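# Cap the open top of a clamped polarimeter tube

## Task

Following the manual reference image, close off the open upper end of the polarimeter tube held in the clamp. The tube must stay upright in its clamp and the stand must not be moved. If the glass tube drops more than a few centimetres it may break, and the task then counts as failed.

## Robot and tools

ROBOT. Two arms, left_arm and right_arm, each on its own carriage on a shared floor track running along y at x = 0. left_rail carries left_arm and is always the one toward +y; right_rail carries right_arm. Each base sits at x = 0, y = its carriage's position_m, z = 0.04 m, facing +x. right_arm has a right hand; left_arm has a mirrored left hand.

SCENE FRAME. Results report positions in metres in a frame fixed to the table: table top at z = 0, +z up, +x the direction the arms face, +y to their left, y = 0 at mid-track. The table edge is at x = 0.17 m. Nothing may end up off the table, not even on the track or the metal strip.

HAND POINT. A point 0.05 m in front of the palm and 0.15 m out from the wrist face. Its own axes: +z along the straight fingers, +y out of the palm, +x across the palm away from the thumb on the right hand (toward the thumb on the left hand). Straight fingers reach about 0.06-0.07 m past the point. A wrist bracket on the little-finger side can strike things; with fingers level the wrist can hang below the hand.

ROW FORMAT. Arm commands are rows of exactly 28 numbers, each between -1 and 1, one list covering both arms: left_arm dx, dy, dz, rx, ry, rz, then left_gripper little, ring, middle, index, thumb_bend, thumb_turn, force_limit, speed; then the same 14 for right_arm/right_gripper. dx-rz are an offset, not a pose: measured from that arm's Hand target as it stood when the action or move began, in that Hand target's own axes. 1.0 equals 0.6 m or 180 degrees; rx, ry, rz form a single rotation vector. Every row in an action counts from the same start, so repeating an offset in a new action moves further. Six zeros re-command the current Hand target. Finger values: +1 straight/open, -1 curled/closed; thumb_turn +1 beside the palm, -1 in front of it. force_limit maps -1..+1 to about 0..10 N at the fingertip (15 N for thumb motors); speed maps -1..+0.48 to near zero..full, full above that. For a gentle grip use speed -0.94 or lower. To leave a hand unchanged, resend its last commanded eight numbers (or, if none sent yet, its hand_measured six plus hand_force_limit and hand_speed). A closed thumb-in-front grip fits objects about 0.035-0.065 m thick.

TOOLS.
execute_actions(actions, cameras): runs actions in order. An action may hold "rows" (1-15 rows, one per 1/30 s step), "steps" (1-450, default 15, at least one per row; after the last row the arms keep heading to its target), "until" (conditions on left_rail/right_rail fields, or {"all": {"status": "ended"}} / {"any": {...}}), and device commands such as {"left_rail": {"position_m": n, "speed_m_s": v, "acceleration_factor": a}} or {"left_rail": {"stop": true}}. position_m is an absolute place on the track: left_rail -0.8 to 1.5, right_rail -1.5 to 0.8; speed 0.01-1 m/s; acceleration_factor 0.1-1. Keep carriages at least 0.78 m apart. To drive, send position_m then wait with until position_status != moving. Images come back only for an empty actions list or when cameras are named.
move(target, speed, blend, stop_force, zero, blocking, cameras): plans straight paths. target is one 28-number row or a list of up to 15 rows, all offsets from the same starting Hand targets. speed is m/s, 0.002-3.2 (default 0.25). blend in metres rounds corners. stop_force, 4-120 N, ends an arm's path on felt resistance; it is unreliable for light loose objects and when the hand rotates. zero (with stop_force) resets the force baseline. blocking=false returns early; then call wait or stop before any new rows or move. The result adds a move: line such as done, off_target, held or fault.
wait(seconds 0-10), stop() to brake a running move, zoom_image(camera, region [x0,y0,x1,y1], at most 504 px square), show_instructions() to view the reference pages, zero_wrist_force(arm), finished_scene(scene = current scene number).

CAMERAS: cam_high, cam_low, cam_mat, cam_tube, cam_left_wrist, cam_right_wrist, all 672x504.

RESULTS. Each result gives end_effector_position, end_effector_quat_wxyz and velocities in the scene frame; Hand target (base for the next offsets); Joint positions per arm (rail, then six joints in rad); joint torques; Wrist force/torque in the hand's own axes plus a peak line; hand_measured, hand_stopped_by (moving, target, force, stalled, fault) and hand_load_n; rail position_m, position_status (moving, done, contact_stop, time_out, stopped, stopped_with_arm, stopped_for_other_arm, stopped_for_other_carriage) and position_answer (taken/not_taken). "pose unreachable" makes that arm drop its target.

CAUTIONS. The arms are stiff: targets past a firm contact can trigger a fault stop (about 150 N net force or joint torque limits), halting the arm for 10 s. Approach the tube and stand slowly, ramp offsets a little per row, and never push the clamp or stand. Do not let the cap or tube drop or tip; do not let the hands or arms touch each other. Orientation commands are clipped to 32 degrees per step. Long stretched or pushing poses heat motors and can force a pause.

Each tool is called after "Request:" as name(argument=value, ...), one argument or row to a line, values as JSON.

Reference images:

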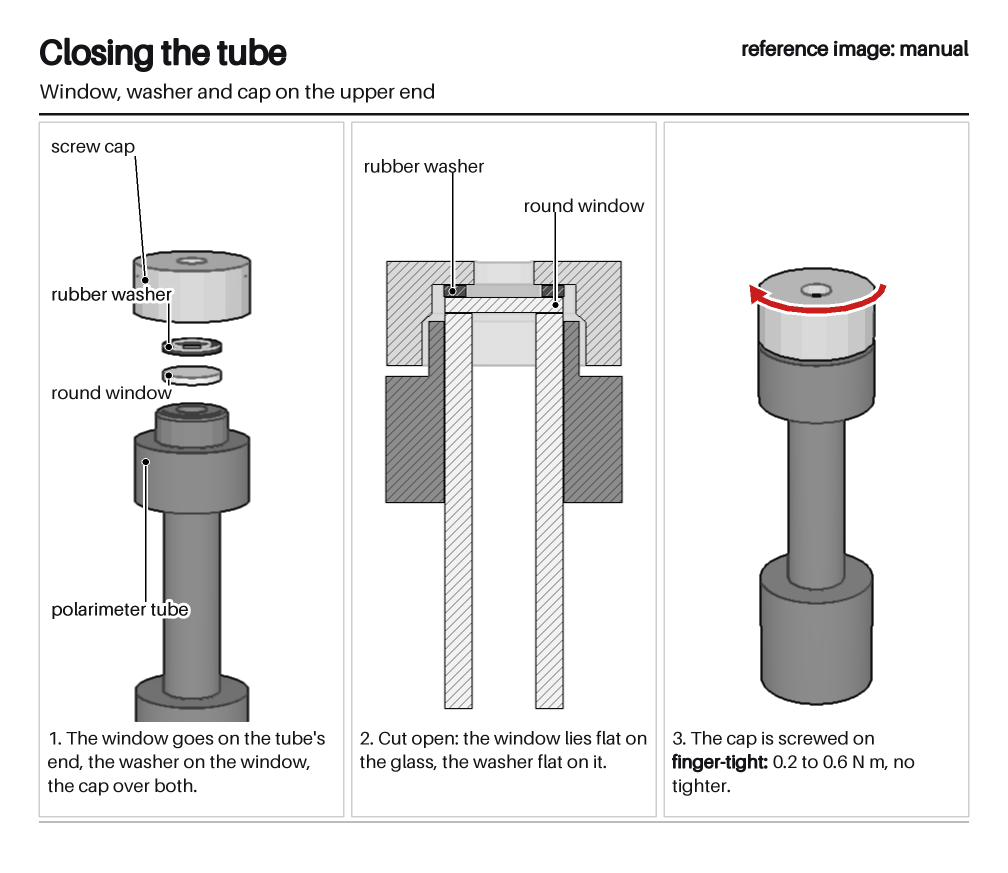

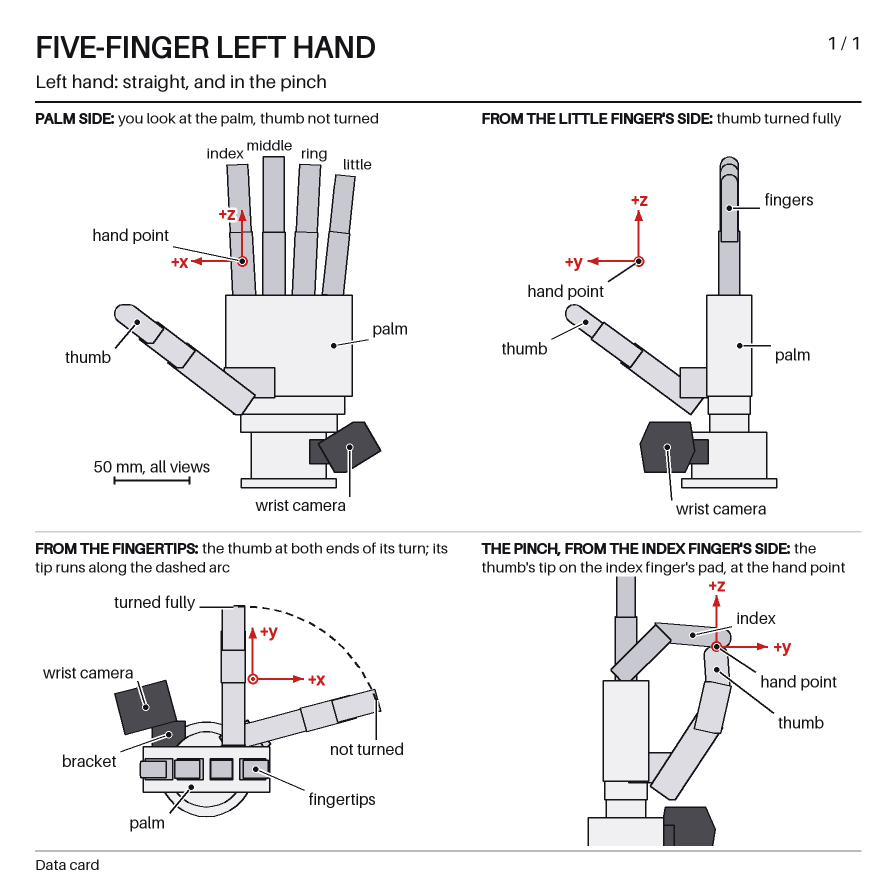

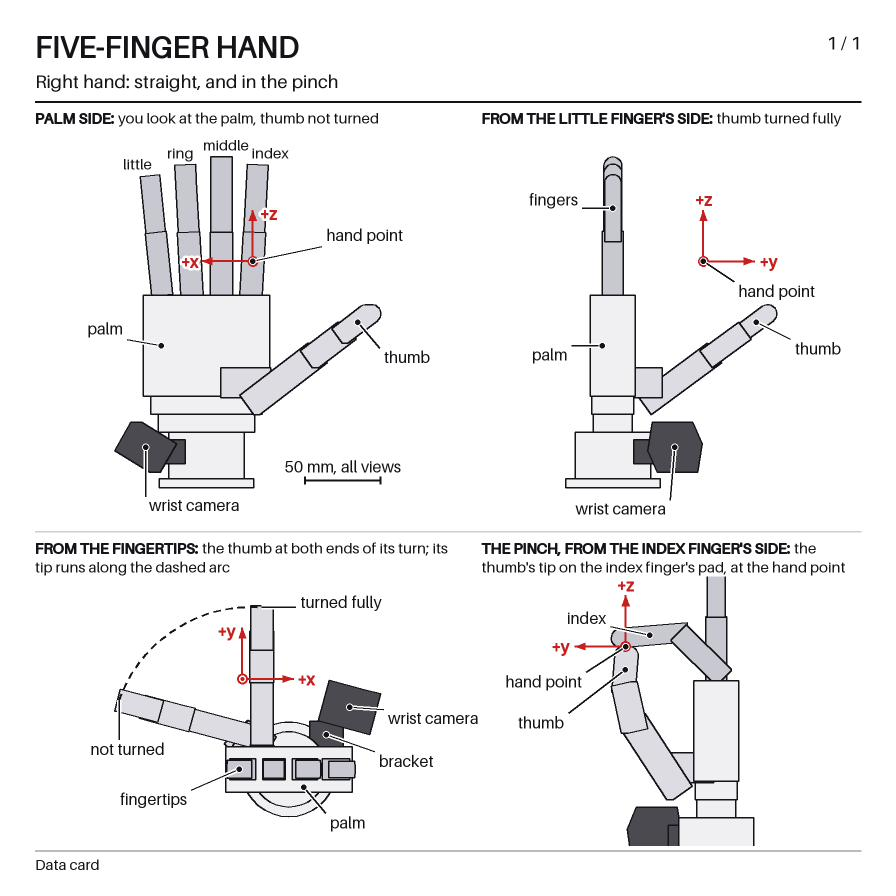

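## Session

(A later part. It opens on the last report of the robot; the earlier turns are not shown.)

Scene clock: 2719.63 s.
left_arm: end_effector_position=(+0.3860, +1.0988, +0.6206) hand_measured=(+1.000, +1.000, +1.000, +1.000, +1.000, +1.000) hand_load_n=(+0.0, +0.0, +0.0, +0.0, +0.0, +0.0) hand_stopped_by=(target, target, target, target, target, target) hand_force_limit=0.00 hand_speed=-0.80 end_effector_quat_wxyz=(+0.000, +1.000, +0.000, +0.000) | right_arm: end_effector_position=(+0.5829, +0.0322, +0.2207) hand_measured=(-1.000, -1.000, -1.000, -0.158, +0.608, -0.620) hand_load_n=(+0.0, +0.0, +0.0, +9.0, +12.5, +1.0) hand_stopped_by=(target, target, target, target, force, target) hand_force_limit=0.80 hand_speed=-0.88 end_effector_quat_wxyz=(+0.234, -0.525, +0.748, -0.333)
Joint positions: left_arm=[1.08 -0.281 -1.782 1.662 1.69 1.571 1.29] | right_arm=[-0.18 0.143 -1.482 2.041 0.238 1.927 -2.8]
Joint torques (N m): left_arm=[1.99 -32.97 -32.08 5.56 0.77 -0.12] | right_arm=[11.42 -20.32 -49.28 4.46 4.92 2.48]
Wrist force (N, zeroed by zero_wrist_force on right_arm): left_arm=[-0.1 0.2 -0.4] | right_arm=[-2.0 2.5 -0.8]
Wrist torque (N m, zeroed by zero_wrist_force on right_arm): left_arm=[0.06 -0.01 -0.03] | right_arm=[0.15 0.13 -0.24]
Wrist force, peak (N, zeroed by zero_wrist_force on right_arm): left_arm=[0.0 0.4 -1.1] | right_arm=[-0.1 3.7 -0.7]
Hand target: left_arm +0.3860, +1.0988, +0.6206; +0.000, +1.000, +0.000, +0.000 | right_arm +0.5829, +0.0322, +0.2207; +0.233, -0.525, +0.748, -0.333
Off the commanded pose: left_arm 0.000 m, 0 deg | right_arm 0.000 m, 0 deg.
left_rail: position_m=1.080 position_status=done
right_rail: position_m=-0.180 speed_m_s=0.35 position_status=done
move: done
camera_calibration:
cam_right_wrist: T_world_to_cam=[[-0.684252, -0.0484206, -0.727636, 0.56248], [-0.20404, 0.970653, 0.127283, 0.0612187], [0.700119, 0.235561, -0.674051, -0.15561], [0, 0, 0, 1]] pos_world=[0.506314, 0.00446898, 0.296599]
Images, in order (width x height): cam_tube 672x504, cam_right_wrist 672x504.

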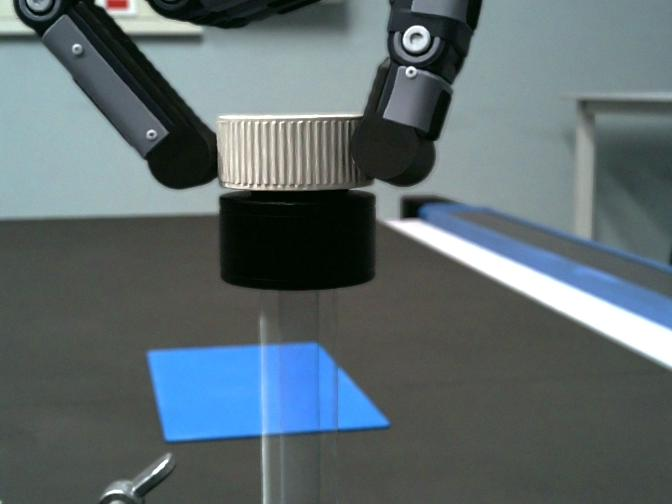

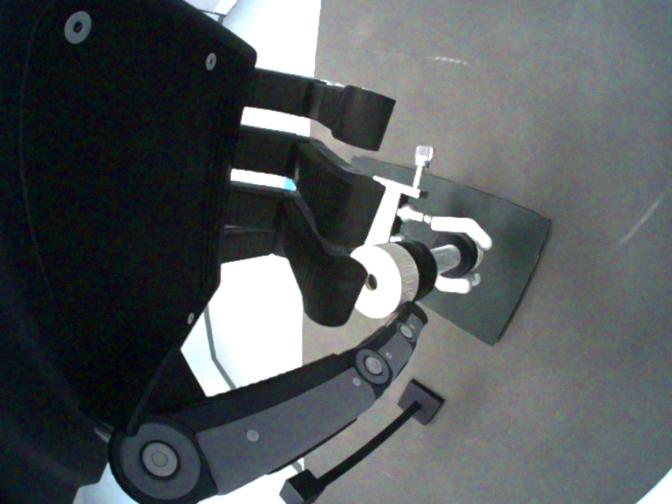

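Request:
move(
  target=[
    [0,0,0,0,0,0,1,1,1,1,1,1,0,-0.8,0.00887,0.00018,0.00022,0,0.0826,0.0743,-1,-1,-1,-0.16,0.4,-0.62,0.8,-0.88],
    [0,0,0,0,0,0,1,1,1,1,1,1,0,-0.8,0.01707,0.00245,-0.00185,0,0.1651,0.1487,-1,-1,-1,-0.16,0.4,-0.62,0.8,-0.88],
  ],
  speed=0.12,
  blend=[0.003,0],
  cameras=["cam_tube"],
)

Request:
zoom_image(
  camera="cam_tube",
  region=[210, 60, 400, 210],
)

Scene clock: 2738.43 s.
left_arm: end_effector_position=(+0.3860, +1.0988, +0.6206) hand_measured=(+1.000, +1.000, +1.000, +1.000, +1.000, +1.000) hand_load_n=(+0.0, +0.0, +0.0, +0.0, +0.0, +0.0) hand_stopped_by=(target, target, target, target, target, target) hand_force_limit=0.00 hand_speed=-0.80 end_effector_quat_wxyz=(+0.000, +1.000, +0.000, +0.000) | right_arm: end_effector_position=(+0.5777, +0.0232, +0.2203) hand_measured=(-1.000, -1.000, -1.000, -0.158, +0.608, -0.620) hand_load_n=(+0.0, +0.0, +0.0, +8.5, +12.5, +0.5) hand_stopped_by=(target, target, target, target, force, target) hand_force_limit=0.80 hand_speed=-0.88 end_effector_quat_wxyz=(+0.106, -0.238, +0.882, -0.393)
Joint positions: left_arm=[1.08 -0.281 -1.782 1.662 1.69 1.571 1.29] | right_arm=[-0.18 0.294 -1.249 1.861 0.708 2.379 -1.912]
Joint torques (N m): left_arm=[-0.39 -31.06 -33.28 5.46 1.49 0.08] | right_arm=[12.44 -33.01 -42.79 7.14 5.87 2.19]
Wrist force (N, zeroed by zero_wrist_force on right_arm): left_arm=[0.3 0.4 -0.5] | right_arm=[-1.3 1.2 -2.9]
Wrist torque (N m, zeroed by zero_wrist_force on right_arm): left_arm=[0.09 -0.08 0.00] | right_arm=[0.00 0.01 -0.22]
Wrist force, peak (N, zeroed by zero_wrist_force on right_arm): left_arm=[-0.1 0.6 -0.9] | right_arm=[-2.8 2.7 -1.9]
Hand target: left_arm +0.3860, +1.0988, +0.6206; +0.000, +1.000, +0.000, +0.000 | right_arm +0.5777, +0.0232, +0.2203; +0.106, -0.238, +0.882, -0.393
Off the commanded pose: left_arm 0.000 m, 0 deg | right_arm 0.000 m, 0 deg.
left_rail: position_m=1.080 position_status=done
right_rail: position_m=-0.180 speed_m_s=0.35 position_status=done
move: done
Images, in order (width x height): cam_tube 672x504.

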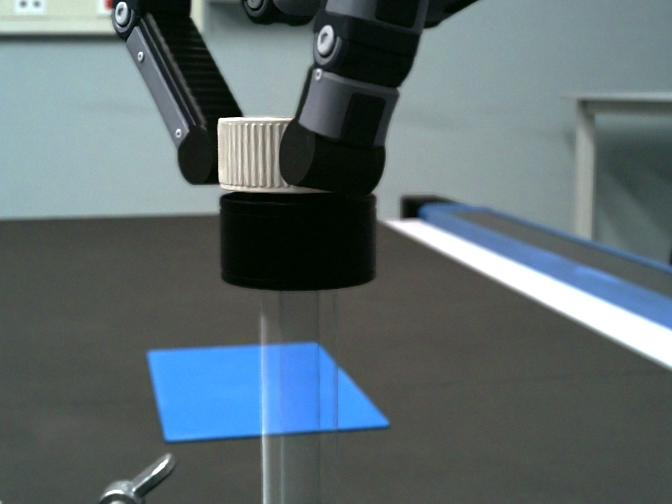

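Scaled by 2.653 from the camera's 672x504 image, which has a finer 960x720 frame.

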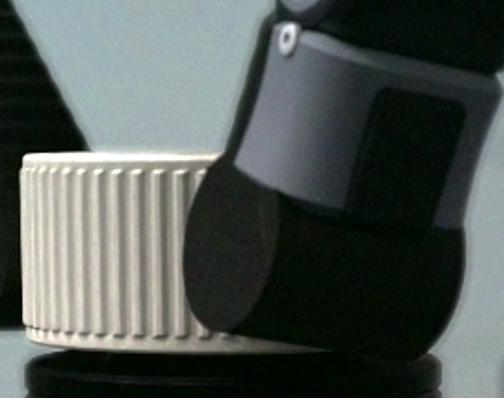

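Request:
move(
  target=[
    [0,0,0,0,0,0,1,1,1,1,1,1,0,-0.8,0.00875,0.0001,0.00028,0,0.0826,0.0743,-1,-1,-1,-0.16,0.4,-0.62,0.8,-0.88],
    [0,0,0,0,0,0,1,1,1,1,1,1,0,-0.8,0.01308,0.00092,-0.00053,0,0.1239,0.1115,-1,-1,-1,-0.16,0.4,-0.62,0.8,-0.88],
  ],
  speed=0.12,
  blend=[0.003,0],
  cameras=["cam_tube"],
)

Request:
zoom_image(
  camera="cam_tube",
  region=[210, 60, 400, 210],
)

Scene clock: 2751.20 s.
left_arm: end_effector_position=(+0.3860, +1.0988, +0.6206) hand_measured=(+1.000, +1.000, +1.000, +1.000, +1.000, +1.000) hand_load_n=(+0.0, +0.0, +0.0, +0.0, +0.0, +0.0) hand_stopped_by=(target, target, target, target, target, target) hand_force_limit=0.00 hand_speed=-0.80 end_effector_quat_wxyz=(+0.000, +1.000, +0.000, +0.000) | right_arm: end_effector_position=(+0.5706, +0.0198, +0.2201) hand_measured=(-1.000, -1.000, -1.000, -0.158, +0.608, -0.620) hand_load_n=(+0.5, +0.0, +0.0, +8.0, +13.0, +0.5) hand_stopped_by=(target, target, target, target, force, target) hand_force_limit=0.80 hand_speed=-0.88 end_effector_quat_wxyz=(+0.000, -0.002, +0.914, -0.407)
Joint positions: left_arm=[1.08 -0.281 -1.782 1.662 1.69 1.571 1.29] | right_arm=[-0.18 0.313 -1.078 1.75 1.227 2.357 -1.124]
Joint torques (N m): left_arm=[-0.44 -30.85 -31.86 5.71 1.46 -0.03] | right_arm=[-17.35 -41.83 -37.33 7.6 -1.16 2.37]
Wrist force (N, zeroed by zero_wrist_force on right_arm): left_arm=[0.2 0.0 -0.6] | right_arm=[-1.4 0.7 -4.8]
Wrist torque (N m, zeroed by zero_wrist_force on right_arm): left_arm=[0.04 -0.07 0.00] | right_arm=[0.03 0.06 -0.20]
Wrist force, peak (N, zeroed by zero_wrist_force on right_arm): left_arm=[-0.1 0.3 -1.2] | right_arm=[-1.7 0.2 -5.2]
Hand target: left_arm +0.3860, +1.0988, +0.6206; +0.000, +1.000, +0.000, +0.000 | right_arm +0.5706, +0.0198, +0.2201; +0.000, -0.002, +0.914, -0.407
Off the commanded pose: left_arm 0.000 m, 0 deg | right_arm 0.000 m, 0 deg.
left_rail: position_m=1.080 position_status=done
right_rail: position_m=-0.180 speed_m_s=0.35 position_status=done
move: done
Images, in order (width x height): cam_tube 672x504.

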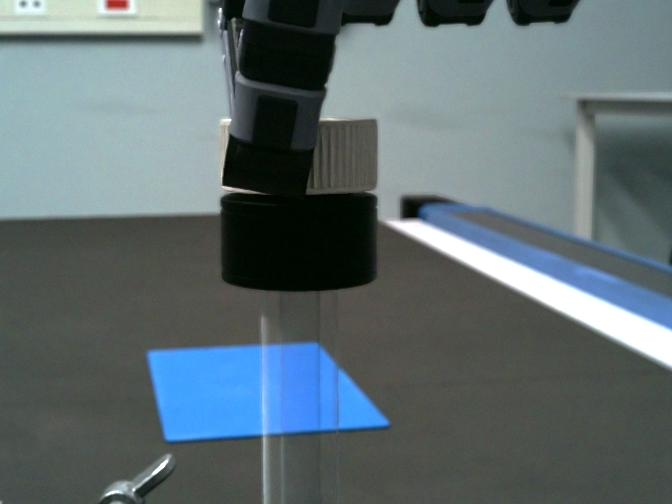

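Scaled by 2.653 from the camera's 672x504 image, which has a finer 960x720 frame.

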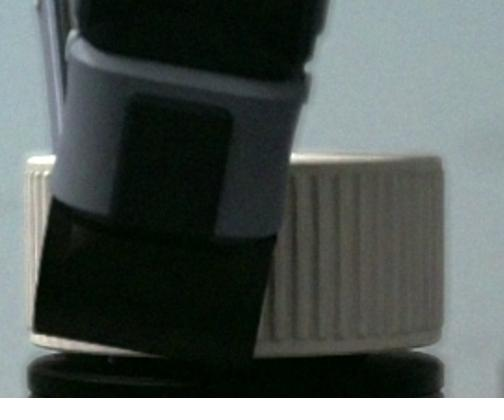

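Request:
execute_actions(
  actions=[
    {"rows":[[0,0,0,0,0,0,1,1,1,1,1,1,0,-0.8,0,0,0,0,0,0,-1,-1,-1,0.1,1,-0.62,0.3,-0.6]],"steps":50},
  ],
)

Request:
move(
  target=[
    [0,0,0,0,0,0,1,1,1,1,1,1,0,-0.8,-0.01183,0.0012,-0.00632,0,-0.1239,-0.1115,-1,-1,-1,0.1,1,-0.62,0.3,-0.6],
    [0,0,0,0,0,0,1,1,1,1,1,1,0,-0.8,-0.01933,0.00834,-0.01424,0,-0.2477,-0.223,-1,-1,-1,0.1,1,-0.62,0.3,-0.6],
    [0,0,0,0,0,0,1,1,1,1,1,1,0,-0.8,-0.0205,0.01714,-0.02403,0,-0.3715,-0.3345,-1,-1,-1,0.1,1,-0.62,0.3,-0.6],
    [0,0,0,0,0,0,1,1,1,1,1,1,0,-0.8,-0.01483,0.02506,-0.03282,0,-0.4953,-0.446,-1,-1,-1,0.1,1,-0.62,0.3,-0.6],
    [0,0,0,0,0,0,1,1,1,1,1,1,0,-0.8,-0.00417,0.03008,-0.03839,0,-0.6192,-0.5575,-1,-1,-1,0.1,1,-0.62,0.3,-0.6],
  ],
  speed=[0.2,0.3,0.3,0.3,0.25],
  blend=[0.004,0.004,0.004,0.004,0],
)

Request:
execute_actions(
  actions=[
    {"rows":[[0,0,0,0,0,0,1,1,1,1,1,1,0,-0.8,0,0,0,0,0,0,-1,-1,-1,-0.16,1,-0.62,0.3,-0.85]],"steps":70},
    {"rows":[[0,0,0,0,0,0,1,1,1,1,1,1,0,-0.8,0,0,0,0,0,0,-1,-1,-1,-0.16,0.4,-0.62,0.98,-0.88]],"steps":110},
  ],
  cameras=["cam_tube"],
)

Request:
zoom_image(
  camera="cam_tube",
  region=[210, 60, 400, 210],
)

Scene clock: 2773.33 s.
left_arm: end_effector_position=(+0.3860, +1.0988, +0.6206) hand_measured=(+1.000, +1.000, +1.000, +1.000, +1.000, +1.000) hand_load_n=(+0.0, +0.0, -0.5, +0.0, +0.0, +0.0) hand_stopped_by=(target, target, target, target, target, target) hand_force_limit=0.00 hand_speed=-0.80 end_effector_quat_wxyz=(+0.000, +1.000, +0.000, +0.000) | right_arm: end_effector_position=(+0.5706, +0.0198, +0.2201) hand_measured=(-1.000, -1.000, -1.000, +0.100, +1.000, -0.620) hand_load_n=(+0.0, +0.0, +0.0, +0.0, +0.0, +0.0) hand_stopped_by=(target, target, target, target, target, target) hand_force_limit=0.30 hand_speed=-0.60 end_effector_quat_wxyz=(+0.000, -0.001, +0.914, -0.407)
Joint positions: left_arm=[1.08 -0.281 -1.782 1.662 1.69 1.571 1.29] | right_arm=[-0.18 0.313 -1.078 1.75 1.227 2.357 -1.124]
Joint torques (N m): left_arm=[-1.68 -30.19 -32.11 5.75 1.68 0.46] | right_arm=[-3.54 -55.03 -37.81 7.43 4.37 2.34]
Wrist force (N, zeroed by zero_wrist_force on right_arm): left_arm=[0.0 0.4 -0.3] | right_arm=[-0.6 0.5 0.2]
Wrist torque (N m, zeroed by zero_wrist_force on right_arm): left_arm=[0.08 -0.02 -0.03] | right_arm=[0.10 0.08 -0.22]
Wrist force, peak (N, zeroed by zero_wrist_force on right_arm): left_arm=[0.1 0.6 -0.8] | right_arm=[-1.5 1.8 -5.2]
Hand target: left_arm +0.3860, +1.0988, +0.6206; +0.000, +1.000, +0.000, +0.000 | right_arm +0.5706, +0.0198, +0.2201; +0.000, -0.002, +0.914, -0.407
Off the commanded pose: left_arm 0.000 m, 0 deg | right_arm 0.000 m, 0 deg.
left_rail: position_m=1.080 position_status=done
right_rail: position_m=-0.180 speed_m_s=0.35 position_status=done

Scene clock: 2779.13 s.
left_arm: end_effector_position=(+0.3860, +1.0988, +0.6206) hand_measured=(+1.000, +1.000, +1.000, +1.000, +1.000, +1.000) hand_load_n=(+0.0, +0.0, +0.0, +0.0, +0.0, +0.0) hand_stopped_by=(target, target, target, target, target, target) hand_force_limit=0.00 hand_speed=-0.80 end_effector_quat_wxyz=(+0.000, +1.000, +0.000, +0.000) | right_arm: end_effector_position=(+0.5731, +0.0490, +0.2221) hand_measured=(-1.000, -1.000, -1.000, +0.100, +1.000, -0.620) hand_load_n=(+0.0, +0.0, +0.5, +0.0, +0.0, +0.0) hand_stopped_by=(target, target, target, target, target, target) hand_force_limit=0.30 hand_speed=-0.60 end_effector_quat_wxyz=(-0.393, +0.883, -0.236, +0.104)
Joint positions: left_arm=[1.08 -0.281 -1.782 1.662 1.69 1.571 1.29] | right_arm=[-0.18 -0.191 -1.335 1.951 0.61 0.791 -4.239]
Joint torques (N m): left_arm=[2.08 -31.38 -31.64 5.67 1.36 -0.03] | right_arm=[-15.01 -29.23 -43.67 6.28 -4.13 -3.03]
Wrist force (N, zeroed by zero_wrist_force on right_arm): left_arm=[0.0 0.4 -0.4] | right_arm=[-0.5 0.7 0.2]
Wrist torque (N m, zeroed by zero_wrist_force on right_arm): left_arm=[0.10 -0.03 -0.03] | right_arm=[0.15 0.03 0.02]
Wrist force, peak (N, zeroed by zero_wrist_force on right_arm): left_arm=[0.0 0.6 -0.8] | right_arm=[-0.9 1.3 0.5]
Hand target: left_arm +0.3860, +1.0988, +0.6206; +0.000, +1.000, +0.000, +0.000 | right_arm +0.5731, +0.0490, +0.2221; -0.393, +0.883, -0.236, +0.104
Off the commanded pose: left_arm 0.000 m, 0 deg | right_arm 0.000 m, 0 deg.
left_rail: position_m=1.080 position_status=done
right_rail: position_m=-0.180 speed_m_s=0.35 position_status=done
move: done

Scene clock: 2785.33 s.
left_arm: end_effector_position=(+0.3860, +1.0988, +0.6206) hand_measured=(+1.000, +1.000, +1.000, +1.000, +1.000, +1.000) hand_load_n=(+0.0, -0.5, +0.0, +0.0, +0.0, +0.0) hand_stopped_by=(target, target, target, target, target, target) hand_force_limit=0.00 hand_speed=-0.80 end_effector_quat_wxyz=(+0.000, +1.000, +0.000, +0.000) | right_arm: end_effector_position=(+0.5731, +0.0490, +0.2221) hand_measured=(-1.000, -1.000, -1.000, -0.158, +0.602, -0.620) hand_load_n=(+0.5, +0.0, +0.0, +9.5, +14.0, +1.0) hand_stopped_by=(target, target, target, target, force, target) hand_force_limit=0.98 hand_speed=-0.88 end_effector_quat_wxyz=(-0.393, +0.883, -0.236, +0.104)
Joint positions: left_arm=[1.08 -0.281 -1.782 1.662 1.69 1.571 1.29] | right_arm=[-0.18 -0.191 -1.334 1.95 0.611 0.791 -4.24]
Joint torques (N m): left_arm=[1.23 -30.69 -31.65 5.74 1.03 0.21] | right_arm=[-7.79 -29.85 -41.67 3.26 1.04 -2.47]
Wrist force (N, zeroed by zero_wrist_force on right_arm): left_arm=[-0.1 0.5 -0.7] | right_arm=[-1.3 1.8 -2.1]
Wrist torque (N m, zeroed by zero_wrist_force on right_arm): left_arm=[0.12 -0.02 -0.03] | right_arm=[0.03 0.10 0.01]
Wrist force, peak (N, zeroed by zero_wrist_force on right_arm): left_arm=[0.0 0.6 -0.8] | right_arm=[-1.3 2.8 -2.9]
Hand target: left_arm +0.3860, +1.0988, +0.6206; +0.000, +1.000, +0.000, +0.000 | right_arm +0.5731, +0.0490, +0.2221; -0.393, +0.883, -0.236, +0.104
Off the commanded pose: left_arm 0.000 m, 0 deg | right_arm 0.000 m, 0 deg.
left_rail: position_m=1.080 position_status=done
right_rail: position_m=-0.180 speed_m_s=0.35 position_status=done
Images, in order (width x height): cam_tube 672x504.

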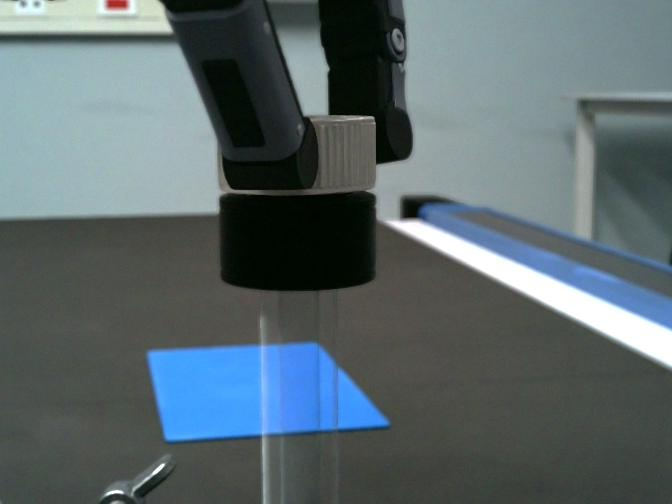

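Scaled by 2.653 from the camera's 672x504 image, which has a finer 960x720 frame.

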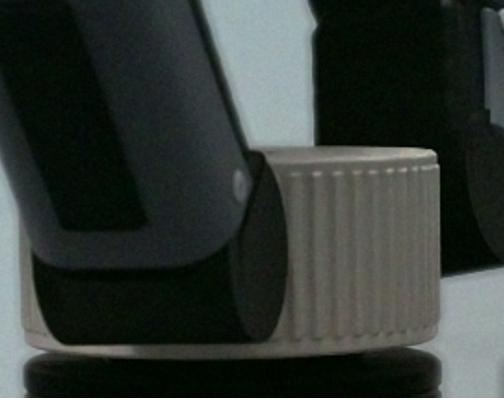

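Request:
move(
  target=[0,0,0,0,0,0,1,1,1,1,1,1,0,-0.8,0.0084,0.00048,-0.00028,0,0.0826,0.0743,-1,-1,-1,-0.16,0.4,-0.62,0.98,-0.88],
  speed=0.1,
)

Scene clock: 2800.07 s.
left_arm: end_effector_position=(+0.3860, +1.0988, +0.6206) hand_measured=(+1.000, +1.000, +1.000, +1.000, +1.000, +1.000) hand_load_n=(+0.0, +0.0, +0.0, +0.0, +0.0, +0.0) hand_stopped_by=(target, target, target, target, target, target) hand_force_limit=0.00 hand_speed=-0.80 end_effector_quat_wxyz=(+0.000, +1.000, +0.000, +0.000) | right_arm: end_effector_position=(+0.5773, +0.0462, +0.2220) hand_measured=(-1.000, -1.000, -1.000, -0.158, +0.602, -0.620) hand_load_n=(+0.0, +0.0, +0.0, +10.0, +13.0, +0.0) hand_stopped_by=(target, target, target, target, force, target) hand_force_limit=0.98 hand_speed=-0.88 end_effector_quat_wxyz=(-0.369, +0.829, -0.385, +0.171)
Joint positions: left_arm=[1.08 -0.281 -1.782 1.662 1.69 1.571 1.29] | right_arm=[-0.18 -0.158 -1.451 2.03 0.364 0.974 -3.801]
Joint torques (N m): left_arm=[1.64 -28.93 -32.68 6.06 1.42 0.11] | right_arm=[18.45 -52.89 -27.54 -0.37 2.81 2.35]
Wrist force (N, zeroed by zero_wrist_force on right_arm): left_arm=[0.1 0.2 -0.6] | right_arm=[-1.3 0.5 0.0]
Wrist torque (N m, zeroed by zero_wrist_force on right_arm): left_arm=[0.08 -0.05 -0.01] | right_arm=[0.03 0.09 -0.25]
Wrist force, peak (N, zeroed by zero_wrist_force on right_arm): left_arm=[0.1 0.3 -0.9] | right_arm=[-2.9 1.7 -2.0]
Hand target: left_arm +0.3860, +1.0988, +0.6206; +0.000, +1.000, +0.000, +0.000 | right_arm +0.5773, +0.0462, +0.2220; -0.369, +0.829, -0.385, +0.171
Off the commanded pose: left_arm 0.000 m, 0 deg | right_arm 0.000 m, 0 deg.
left_rail: position_m=1.080 position_status=done
right_rail: position_m=-0.180 speed_m_s=0.35 position_status=done
move: done

Request:
move(
  target=[
    [0,0,0,0,0,0,1,1,1,1,1,1,0,-0.8,0.00885,0,0.00025,0,0.0826,0.0743,-1,-1,-1,-0.16,0.4,-0.62,0.98,-0.88],
    [0,0,0,0,0,0,1,1,1,1,1,1,0,-0.8,0.01717,0.00217,-0.00192,0,0.1651,0.1487,-1,-1,-1,-0.16,0.4,-0.62,0.98,-0.88],
  ],
  speed=0.1,
  blend=[0.003,0],
  cameras=["cam_tube"],
)

Request:
zoom_image(
  camera="cam_tube",
  region=[210, 60, 400, 210],
)

Scene clock: 2821.07 s.
left_arm: end_effector_position=(+0.3860, +1.0988, +0.6206) hand_measured=(+1.000, +1.000, +1.000, +1.000, +1.000, +1.000) hand_load_n=(+0.0, +0.0, +0.0, +0.0, +0.0, +0.0) hand_stopped_by=(target, target, target, target, target, target) hand_force_limit=0.00 hand_speed=-0.80 end_effector_quat_wxyz=(+0.000, +1.000, +0.000, +0.000) | right_arm: end_effector_position=(+0.5826, +0.0372, +0.2218) hand_measured=(-1.000, -1.000, -1.000, -0.158, +0.602, -0.620) hand_load_n=(+0.0, +0.0, +0.0, +9.0, +13.5, -0.5) hand_stopped_by=(target, target, target, target, force, target) hand_force_limit=0.98 hand_speed=-0.88 end_effector_quat_wxyz=(-0.288, +0.647, -0.645, +0.287)
Joint positions: left_arm=[1.08 -0.281 -1.782 1.662 1.69 1.571 1.29] | right_arm=[-0.18 0.028 -1.534 2.084 0.184 1.589 -3.125]
Joint torques (N m): left_arm=[1.85 -28.57 -31.94 5.51 1.39 0.58] | right_arm=[14.23 -16.42 -47.27 4.28 4.68 2.02]
Wrist force (N, zeroed by zero_wrist_force on right_arm): left_arm=[0.2 0.0 -0.3] | right_arm=[-3.7 -0.2 -1.5]
Wrist torque (N m, zeroed by zero_wrist_force on right_arm): left_arm=[0.03 -0.05 0.00] | right_arm=[0.14 -0.02 -0.21]
Wrist force, peak (N, zeroed by zero_wrist_force on right_arm): left_arm=[0.0 0.6 -0.9] | right_arm=[-4.0 -2.8 -0.6]
Hand target: left_arm +0.3860, +1.0988, +0.6206; +0.000, +1.000, +0.000, +0.000 | right_arm +0.5826, +0.0372, +0.2218; -0.288, +0.647, -0.645, +0.287
Off the commanded pose: left_arm 0.000 m, 0 deg | right_arm 0.000 m, 0 deg.
left_rail: position_m=1.080 position_status=done
right_rail: position_m=-0.180 speed_m_s=0.35 position_status=done
move: done
Images, in order (width x height): cam_tube 672x504.

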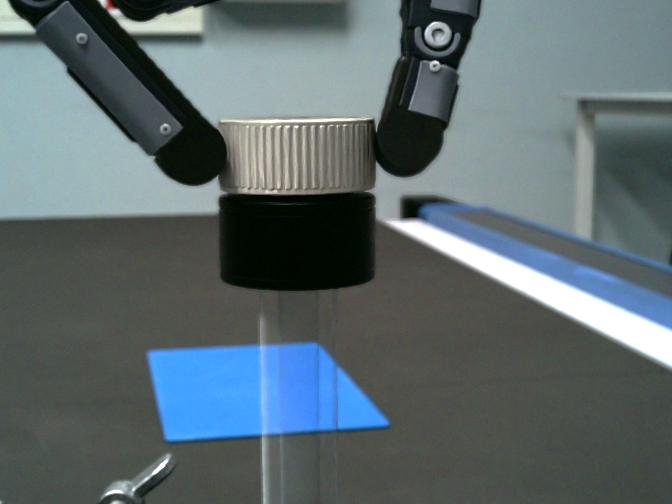

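Scaled by 2.653 from the camera's 672x504 image, which has a finer 960x720 frame.

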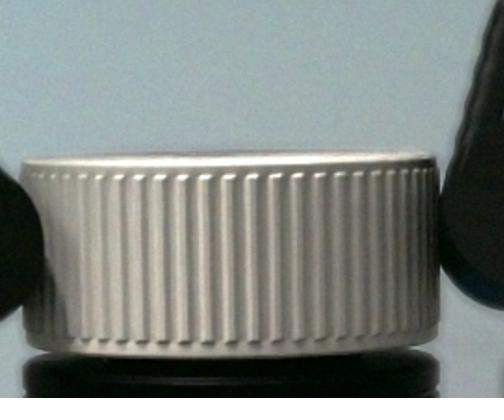

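Request:
move(
  target=[
    [0,0,0,0,0,0,1,1,1,1,1,1,0,-0.8,0.00883,0.00012,0.00011,0,0.0826,0.0743,-1,-1,-1,-0.16,0.4,-0.62,0.98,-0.88],
  ],
  speed=0.12,
  cameras=["cam_tube"],
)

Scene clock: 2849.73 s.
left_arm: end_effector_position=(+0.3860, +1.0988, +0.6206) hand_measured=(+1.000, +1.000, +1.000, +1.000, +1.000, +1.000) hand_load_n=(+0.0, +0.0, +0.0, +0.0, +0.0, +0.0) hand_stopped_by=(target, target, target, target, target, target) hand_force_limit=0.00 hand_speed=-0.80 end_effector_quat_wxyz=(+0.000, +1.000, +0.000, +0.000) | right_arm: end_effector_position=(+0.5826, +0.0319, +0.2217) hand_measured=(-1.000, -1.000, -1.000, -0.158, +0.602, -0.620) hand_load_n=(+0.0, +0.5, +0.0, +10.0, +14.0, -4.5) hand_stopped_by=(target, target, target, target, force, target) hand_force_limit=0.98 hand_speed=-0.88 end_effector_quat_wxyz=(+0.233, -0.525, +0.748, -0.333)
Joint positions: left_arm=[1.08 -0.281 -1.782 1.662 1.69 1.571 1.29] | right_arm=[-0.18 0.142 -1.484 2.041 0.239 1.927 -2.8]
Joint torques (N m): left_arm=[0.92 -31.14 -32.67 5.73 1.68 0.32] | right_arm=[17.94 -18.19 -47.46 4.23 4.59 2.57]
Wrist force (N, zeroed by zero_wrist_force on right_arm): left_arm=[-0.2 0.3 -0.4] | right_arm=[-1.8 0.9 -2.6]
Wrist torque (N m, zeroed by zero_wrist_force on right_arm): left_arm=[0.08 0.01 -0.04] | right_arm=[0.07 -0.02 -0.30]
Wrist force, peak (N, zeroed by zero_wrist_force on right_arm): left_arm=[-0.2 0.6 -0.8] | right_arm=[-4.7 0.1 -1.7]
Hand target: left_arm +0.3860, +1.0988, +0.6206; +0.000, +1.000, +0.000, +0.000 | right_arm +0.5826, +0.0319, +0.2217; +0.233, -0.525, +0.748, -0.333
Off the commanded pose: left_arm 0.000 m, 0 deg | right_arm 0.000 m, 0 deg.
left_rail: position_m=1.080 position_status=done
right_rail: position_m=-0.180 speed_m_s=0.35 position_status=done
move: done
Images, in order (width x height): cam_tube 672x504.

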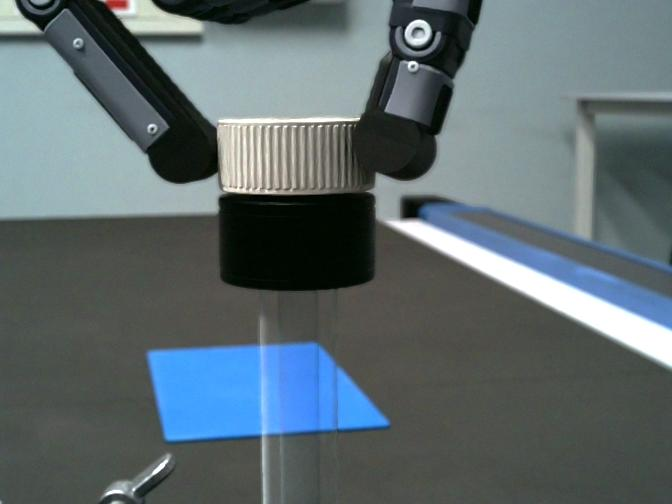

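Request:
move(
  target=[
    [0,0,0,0,0,0,1,1,1,1,1,1,0,-0.8,0.00883,0.00012,0.00011,0,0.0826,0.0743,-1,-1,-1,-0.16,0.4,-0.62,0.98,-0.88],
  ],
  speed=0.12,
  cameras=["cam_tube"],
)

Request:
zoom_image(
  camera="cam_tube",
  region=[210, 60, 400, 210],
)

Scene clock: 2864.27 s.
left_arm: end_effector_position=(+0.3860, +1.0988, +0.6206) hand_measured=(+1.000, +1.000, +1.000, +1.000, +1.000, +1.000) hand_load_n=(+0.0, +0.0, +0.0, +0.0, +0.0, +0.0) hand_stopped_by=(target, target, target, target, target, target) hand_force_limit=0.00 hand_speed=-0.80 end_effector_quat_wxyz=(+0.000, +1.000, +0.000, +0.000) | right_arm: end_effector_position=(+0.5808, +0.0269, +0.2216) hand_measured=(-1.000, -1.000, -1.000, -0.158, +0.602, -0.620) hand_load_n=(+0.0, +0.0, +0.0, +9.5, +14.5, -4.0) hand_stopped_by=(target, target, target, target, force, target) hand_force_limit=0.98 hand_speed=-0.88 end_effector_quat_wxyz=(+0.172, -0.387, +0.827, -0.368)
Joint positions: left_arm=[1.08 -0.281 -1.782 1.662 1.69 1.571 1.29] | right_arm=[-0.18 0.236 -1.383 1.958 0.41 2.21 -2.409]
Joint torques (N m): left_arm=[2.48 -29.73 -33.57 5.71 1.62 0.36] | right_arm=[14.82 -28.5 -46.16 5.57 5.61 2.29]
Wrist force (N, zeroed by zero_wrist_force on right_arm): left_arm=[0.0 0.4 -0.5] | right_arm=[-1.9 2.0 -2.4]
Wrist torque (N m, zeroed by zero_wrist_force on right_arm): left_arm=[0.09 -0.03 -0.02] | right_arm=[0.06 -0.04 -0.29]
Wrist force, peak (N, zeroed by zero_wrist_force on right_arm): left_arm=[-0.1 0.8 -0.8] | right_arm=[-1.8 1.8 -3.5]
Hand target: left_arm +0.3860, +1.0988, +0.6206; +0.000, +1.000, +0.000, +0.000 | right_arm +0.5808, +0.0269, +0.2216; +0.172, -0.387, +0.827, -0.368
Off the commanded pose: left_arm 0.000 m, 0 deg | right_arm 0.000 m, 0 deg.
left_rail: position_m=1.080 position_status=done
right_rail: position_m=-0.180 speed_m_s=0.35 position_status=done
move: done
Images, in order (width x height): cam_tube 672x504.

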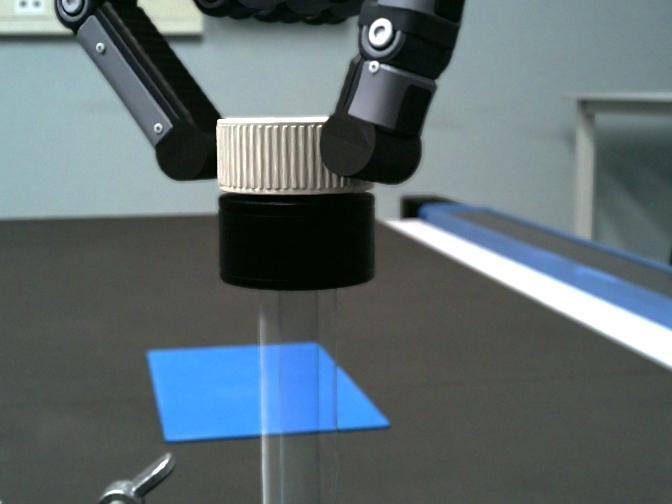

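Scaled by 2.653 from the camera's 672x504 image, which has a finer 960x720 frame.

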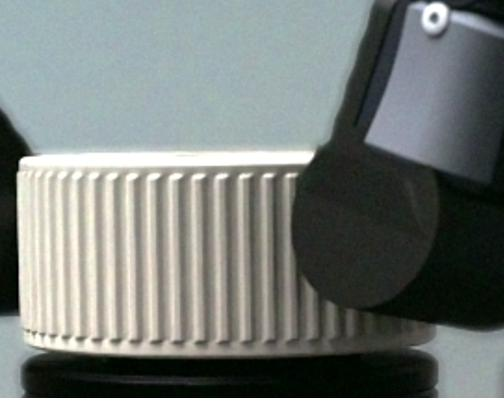

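Request:
move(
  target=[
    [0,0,0,0,0,0,1,1,1,1,1,1,0,-0.8,0.00883,0.00012,0.00011,0,0.0826,0.0743,-1,-1,-1,-0.16,0.4,-0.62,0.98,-0.88],
  ],
  speed=0.12,
  cameras=["cam_tube"],
)

Request:
zoom_image(
  camera="cam_tube",
  region=[210, 60, 400, 210],
)

Scene clock: 2873.00 s.
left_arm: end_effector_position=(+0.3860, +1.0988, +0.6206) hand_measured=(+1.000, +1.000, +1.000, +1.000, +1.000, +1.000) hand_load_n=(+0.0, +0.0, +0.0, +0.0, +0.0, +0.0) hand_stopped_by=(target, target, target, target, target, target) hand_force_limit=0.00 hand_speed=-0.80 end_effector_quat_wxyz=(+0.000, +1.000, +0.000, +0.000) | right_arm: end_effector_position=(+0.5774, +0.0229, +0.2215) hand_measured=(-1.000, -1.000, -1.000, -0.158, +0.602, -0.620) hand_load_n=(+0.0, +0.0, +0.0, +9.5, +15.0, -4.0) hand_stopped_by=(target, target, target, target, force, target) hand_force_limit=0.98 hand_speed=-0.88 end_effector_quat_wxyz=(+0.105, -0.238, +0.882, -0.393)
Joint positions: left_arm=[1.08 -0.281 -1.782 1.662 1.69 1.571 1.29] | right_arm=[-0.18 0.293 -1.251 1.861 0.71 2.379 -1.912]
Joint torques (N m): left_arm=[0.56 -31.96 -32.11 5.76 1.64 0.38] | right_arm=[15.72 -36.92 -43.63 6.42 6.15 2.3]
Wrist force (N, zeroed by zero_wrist_force on right_arm): left_arm=[0.1 0.3 -0.3] | right_arm=[-1.7 3.1 -3.2]
Wrist torque (N m, zeroed by zero_wrist_force on right_arm): left_arm=[0.07 -0.03 -0.03] | right_arm=[0.11 -0.02 -0.30]
Wrist force, peak (N, zeroed by zero_wrist_force on right_arm): left_arm=[0.4 0.6 -0.8] | right_arm=[-1.2 3.3 -4.2]
Hand target: left_arm +0.3860, +1.0988, +0.6206; +0.000, +1.000, +0.000, +0.000 | right_arm +0.5774, +0.0229, +0.2215; +0.105, -0.238, +0.882, -0.393
Off the commanded pose: left_arm 0.000 m, 0 deg | right_arm 0.000 m, 0 deg.
left_rail: position_m=1.080 position_status=done
right_rail: position_m=-0.180 speed_m_s=0.35 position_status=done
move: done
Images, in order (width x height): cam_tube 672x504.

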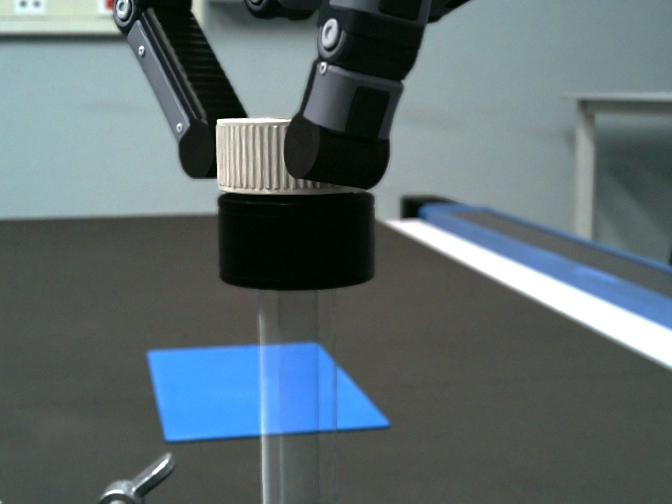

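Scaled by 2.653 from the camera's 672x504 image, which has a finer 960x720 frame.

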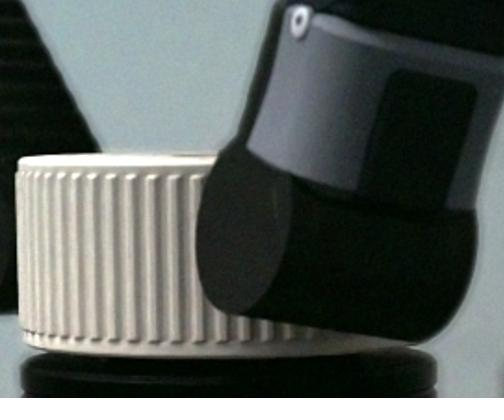

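Request:
zoom_image(
  camera="cam_tube",
  region=[205, 175, 385, 215],
)

Request:
zoom_image(
  camera="cam_tube",
  region=[205, 165, 275, 235],
)

Scaled by 2.800 from the camera's 672x504 image, which has a finer 960x720 frame.

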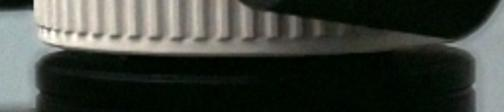

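Scaled by 7.200 from the camera's 672x504 image, which has a finer 960x720 frame.

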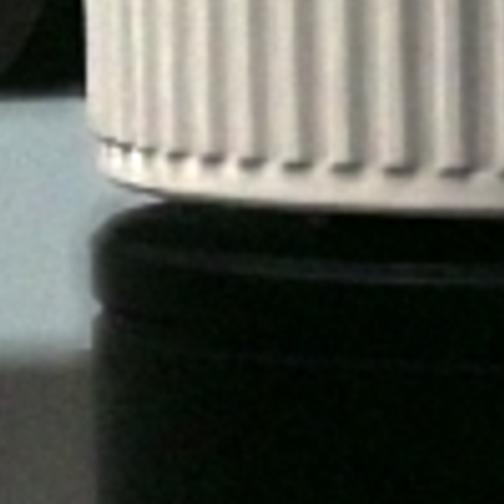

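Request:
move(
  target=[
    [0,0,0,0,0,0,1,1,1,1,1,1,0,-0.8,0.00883,0.00012,0.00011,0,0.0826,0.0743,-1,-1,-1,-0.16,0.4,-0.62,0.98,-0.88],
  ],
  speed=0.12,
  cameras=["cam_tube"],
)

Request:
zoom_image(
  camera="cam_tube",
  region=[210, 60, 400, 210],
)

Request:
zoom_image(
  camera="cam_tube",
  region=[205, 165, 275, 235],
)

Scene clock: 2898.97 s.
left_arm: end_effector_position=(+0.3860, +1.0988, +0.6206) hand_measured=(+1.000, +1.000, +1.000, +1.000, +1.000, +1.000) hand_load_n=(+0.0, +0.0, +0.0, +0.0, +0.0, +0.0) hand_stopped_by=(target, target, target, target, target, target) hand_force_limit=0.00 hand_speed=-0.80 end_effector_quat_wxyz=(+0.000, +1.000, +0.000, +0.000) | right_arm: end_effector_position=(+0.5728, +0.0202, +0.2214) hand_measured=(-1.000, -1.000, -1.000, -0.158, +0.604, -0.620) hand_load_n=(+0.0, +0.5, +0.0, +8.5, +16.0, -3.5) hand_stopped_by=(target, target, target, target, force, target) hand_force_limit=0.98 hand_speed=-0.88 end_effector_quat_wxyz=(+0.036, -0.081, +0.910, -0.405)
Joint positions: left_arm=[1.08 -0.281 -1.782 1.662 1.69 1.571 1.29] | right_arm=[-0.18 0.315 -1.128 1.781 1.069 2.398 -1.368]
Joint torques (N m): left_arm=[0.25 -32.01 -32.1 5.81 1.82 0.36] | right_arm=[13.26 -42.9 -40.74 7.78 -0.05 2.79]
Wrist force (N, zeroed by zero_wrist_force on right_arm): left_arm=[0.0 0.3 -0.1] | right_arm=[-0.5 4.3 -4.6]
Wrist torque (N m, zeroed by zero_wrist_force on right_arm): left_arm=[0.05 -0.01 -0.02] | right_arm=[0.08 -0.08 -0.25]
Wrist force, peak (N, zeroed by zero_wrist_force on right_arm): left_arm=[-0.2 0.6 -0.9] | right_arm=[-0.6 4.6 -5.0]
Hand target: left_arm +0.3860, +1.0988, +0.6206; +0.000, +1.000, +0.000, +0.000 | right_arm +0.5728, +0.0202, +0.2214; +0.035, -0.081, +0.910, -0.405
Off the commanded pose: left_arm 0.000 m, 0 deg | right_arm 0.000 m, 0 deg.
left_rail: position_m=1.080 position_status=done
right_rail: position_m=-0.180 speed_m_s=0.35 position_status=done
move: done
Images, in order (width x height): cam_tube 672x504.

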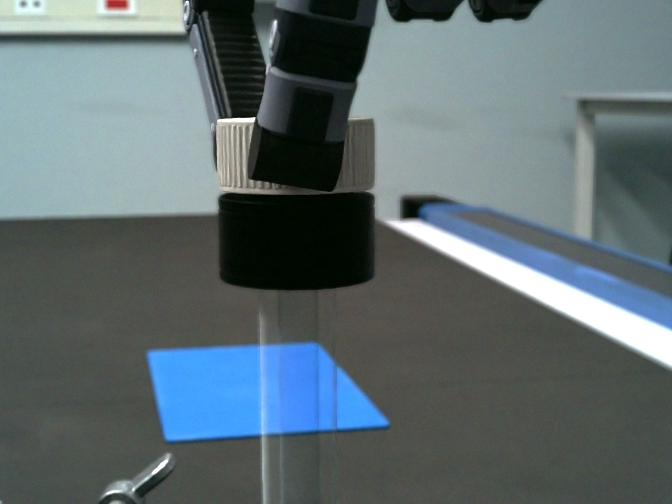

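Scaled by 2.653 from the camera's 672x504 image, which has a finer 960x720 frame.

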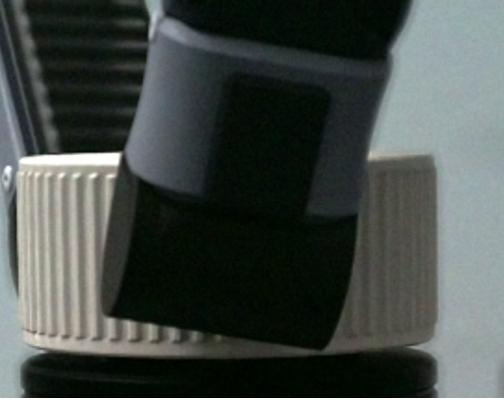

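Scaled by 7.200 from the camera's 672x504 image, which has a finer 960x720 frame.

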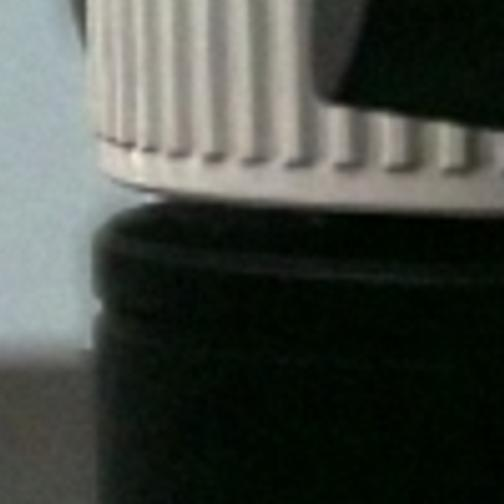

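Request:
execute_actions(
  actions=[
    {"rows":[[0,0,0,0,0,0,1,1,1,1,1,1,0,-0.8,0,0,0,0,0,0,-1,-1,-1,0.1,1,-0.62,0.3,-0.6]],"steps":50},
  ],
  cameras=["cam_tube"],
)

Request:
zoom_image(
  camera="cam_tube",
  region=[210, 60, 400, 210],
)

Request:
zoom_image(
  camera="cam_tube",
  region=[205, 165, 275, 235],
)

Request:
zoom_image(
  camera="cam_tube",
  region=[320, 165, 390, 235],
)

Scene clock: 2915.27 s.
left_arm: end_effector_position=(+0.3860, +1.0988, +0.6206) hand_measured=(+1.000, +1.000, +1.000, +1.000, +1.000, +1.000) hand_load_n=(+0.0, +0.0, +0.0, +0.0, +0.0, +0.0) hand_stopped_by=(target, target, target, target, target, target) hand_force_limit=0.00 hand_speed=-0.80 end_effector_quat_wxyz=(+0.000, +1.000, +0.000, +0.000) | right_arm: end_effector_position=(+0.5728, +0.0202, +0.2214) hand_measured=(-1.000, -1.000, -1.000, +0.100, +1.000, -0.620) hand_load_n=(+0.0, +0.0, +0.0, +0.0, +0.0, +0.0) hand_stopped_by=(target, target, target, target, target, target) hand_force_limit=0.30 hand_speed=-0.60 end_effector_quat_wxyz=(+0.035, -0.081, +0.910, -0.405)
Joint positions: left_arm=[1.08 -0.281 -1.782 1.662 1.69 1.571 1.29] | right_arm=[-0.18 0.315 -1.128 1.781 1.07 2.398 -1.367]
Joint torques (N m): left_arm=[0.17 -31.06 -31.17 5.87 1.34 0.03] | right_arm=[12.44 -44.07 -41 7.31 4.63 2.5]
Wrist force (N, zeroed by zero_wrist_force on right_arm): left_arm=[0.1 0.4 -0.5] | right_arm=[0.1 0.9 0.3]
Wrist torque (N m, zeroed by zero_wrist_force on right_arm): left_arm=[0.09 -0.05 -0.03] | right_arm=[0.15 -0.02 -0.18]
Wrist force, peak (N, zeroed by zero_wrist_force on right_arm): left_arm=[0.1 1.0 -0.7] | right_arm=[-0.3 4.7 -5.4]
Hand target: left_arm +0.3860, +1.0988, +0.6206; +0.000, +1.000, +0.000, +0.000 | right_arm +0.5728, +0.0202, +0.2214; +0.035, -0.081, +0.910, -0.405
Off the commanded pose: left_arm 0.000 m, 0 deg | right_arm 0.000 m, 0 deg.
left_rail: position_m=1.080 position_status=done
right_rail: position_m=-0.180 speed_m_s=0.35 position_status=done
Images, in order (width x height): cam_tube 672x504.

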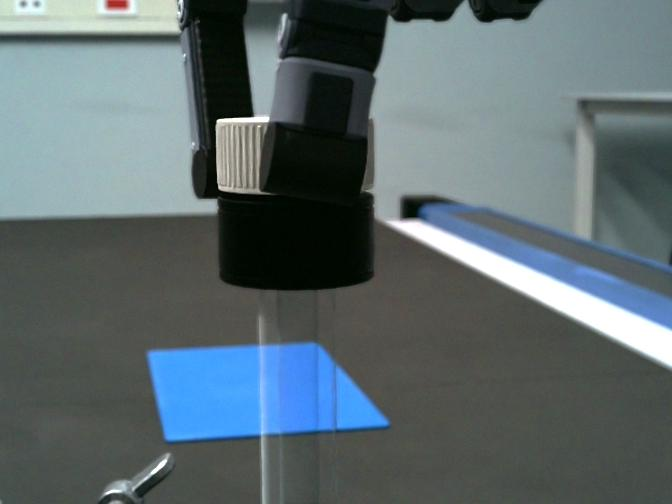

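Scaled by 2.653 from the camera's 672x504 image, which has a finer 960x720 frame.

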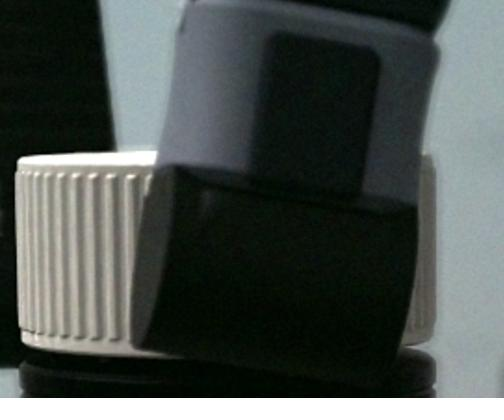

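Scaled by 7.200 from the camera's 672x504 image, which has a finer 960x720 frame.

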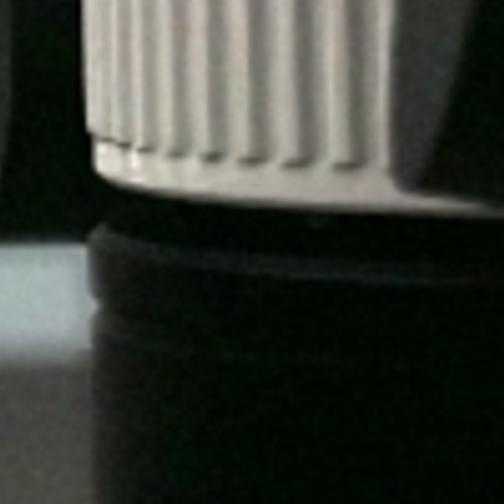

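Scaled by 7.200 from the camera's 672x504 image, which has a finer 960x720 frame.

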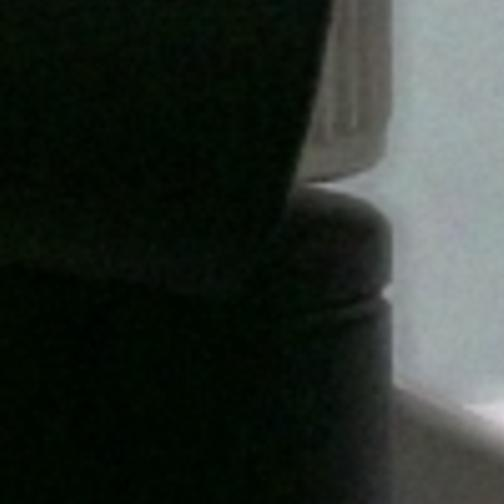

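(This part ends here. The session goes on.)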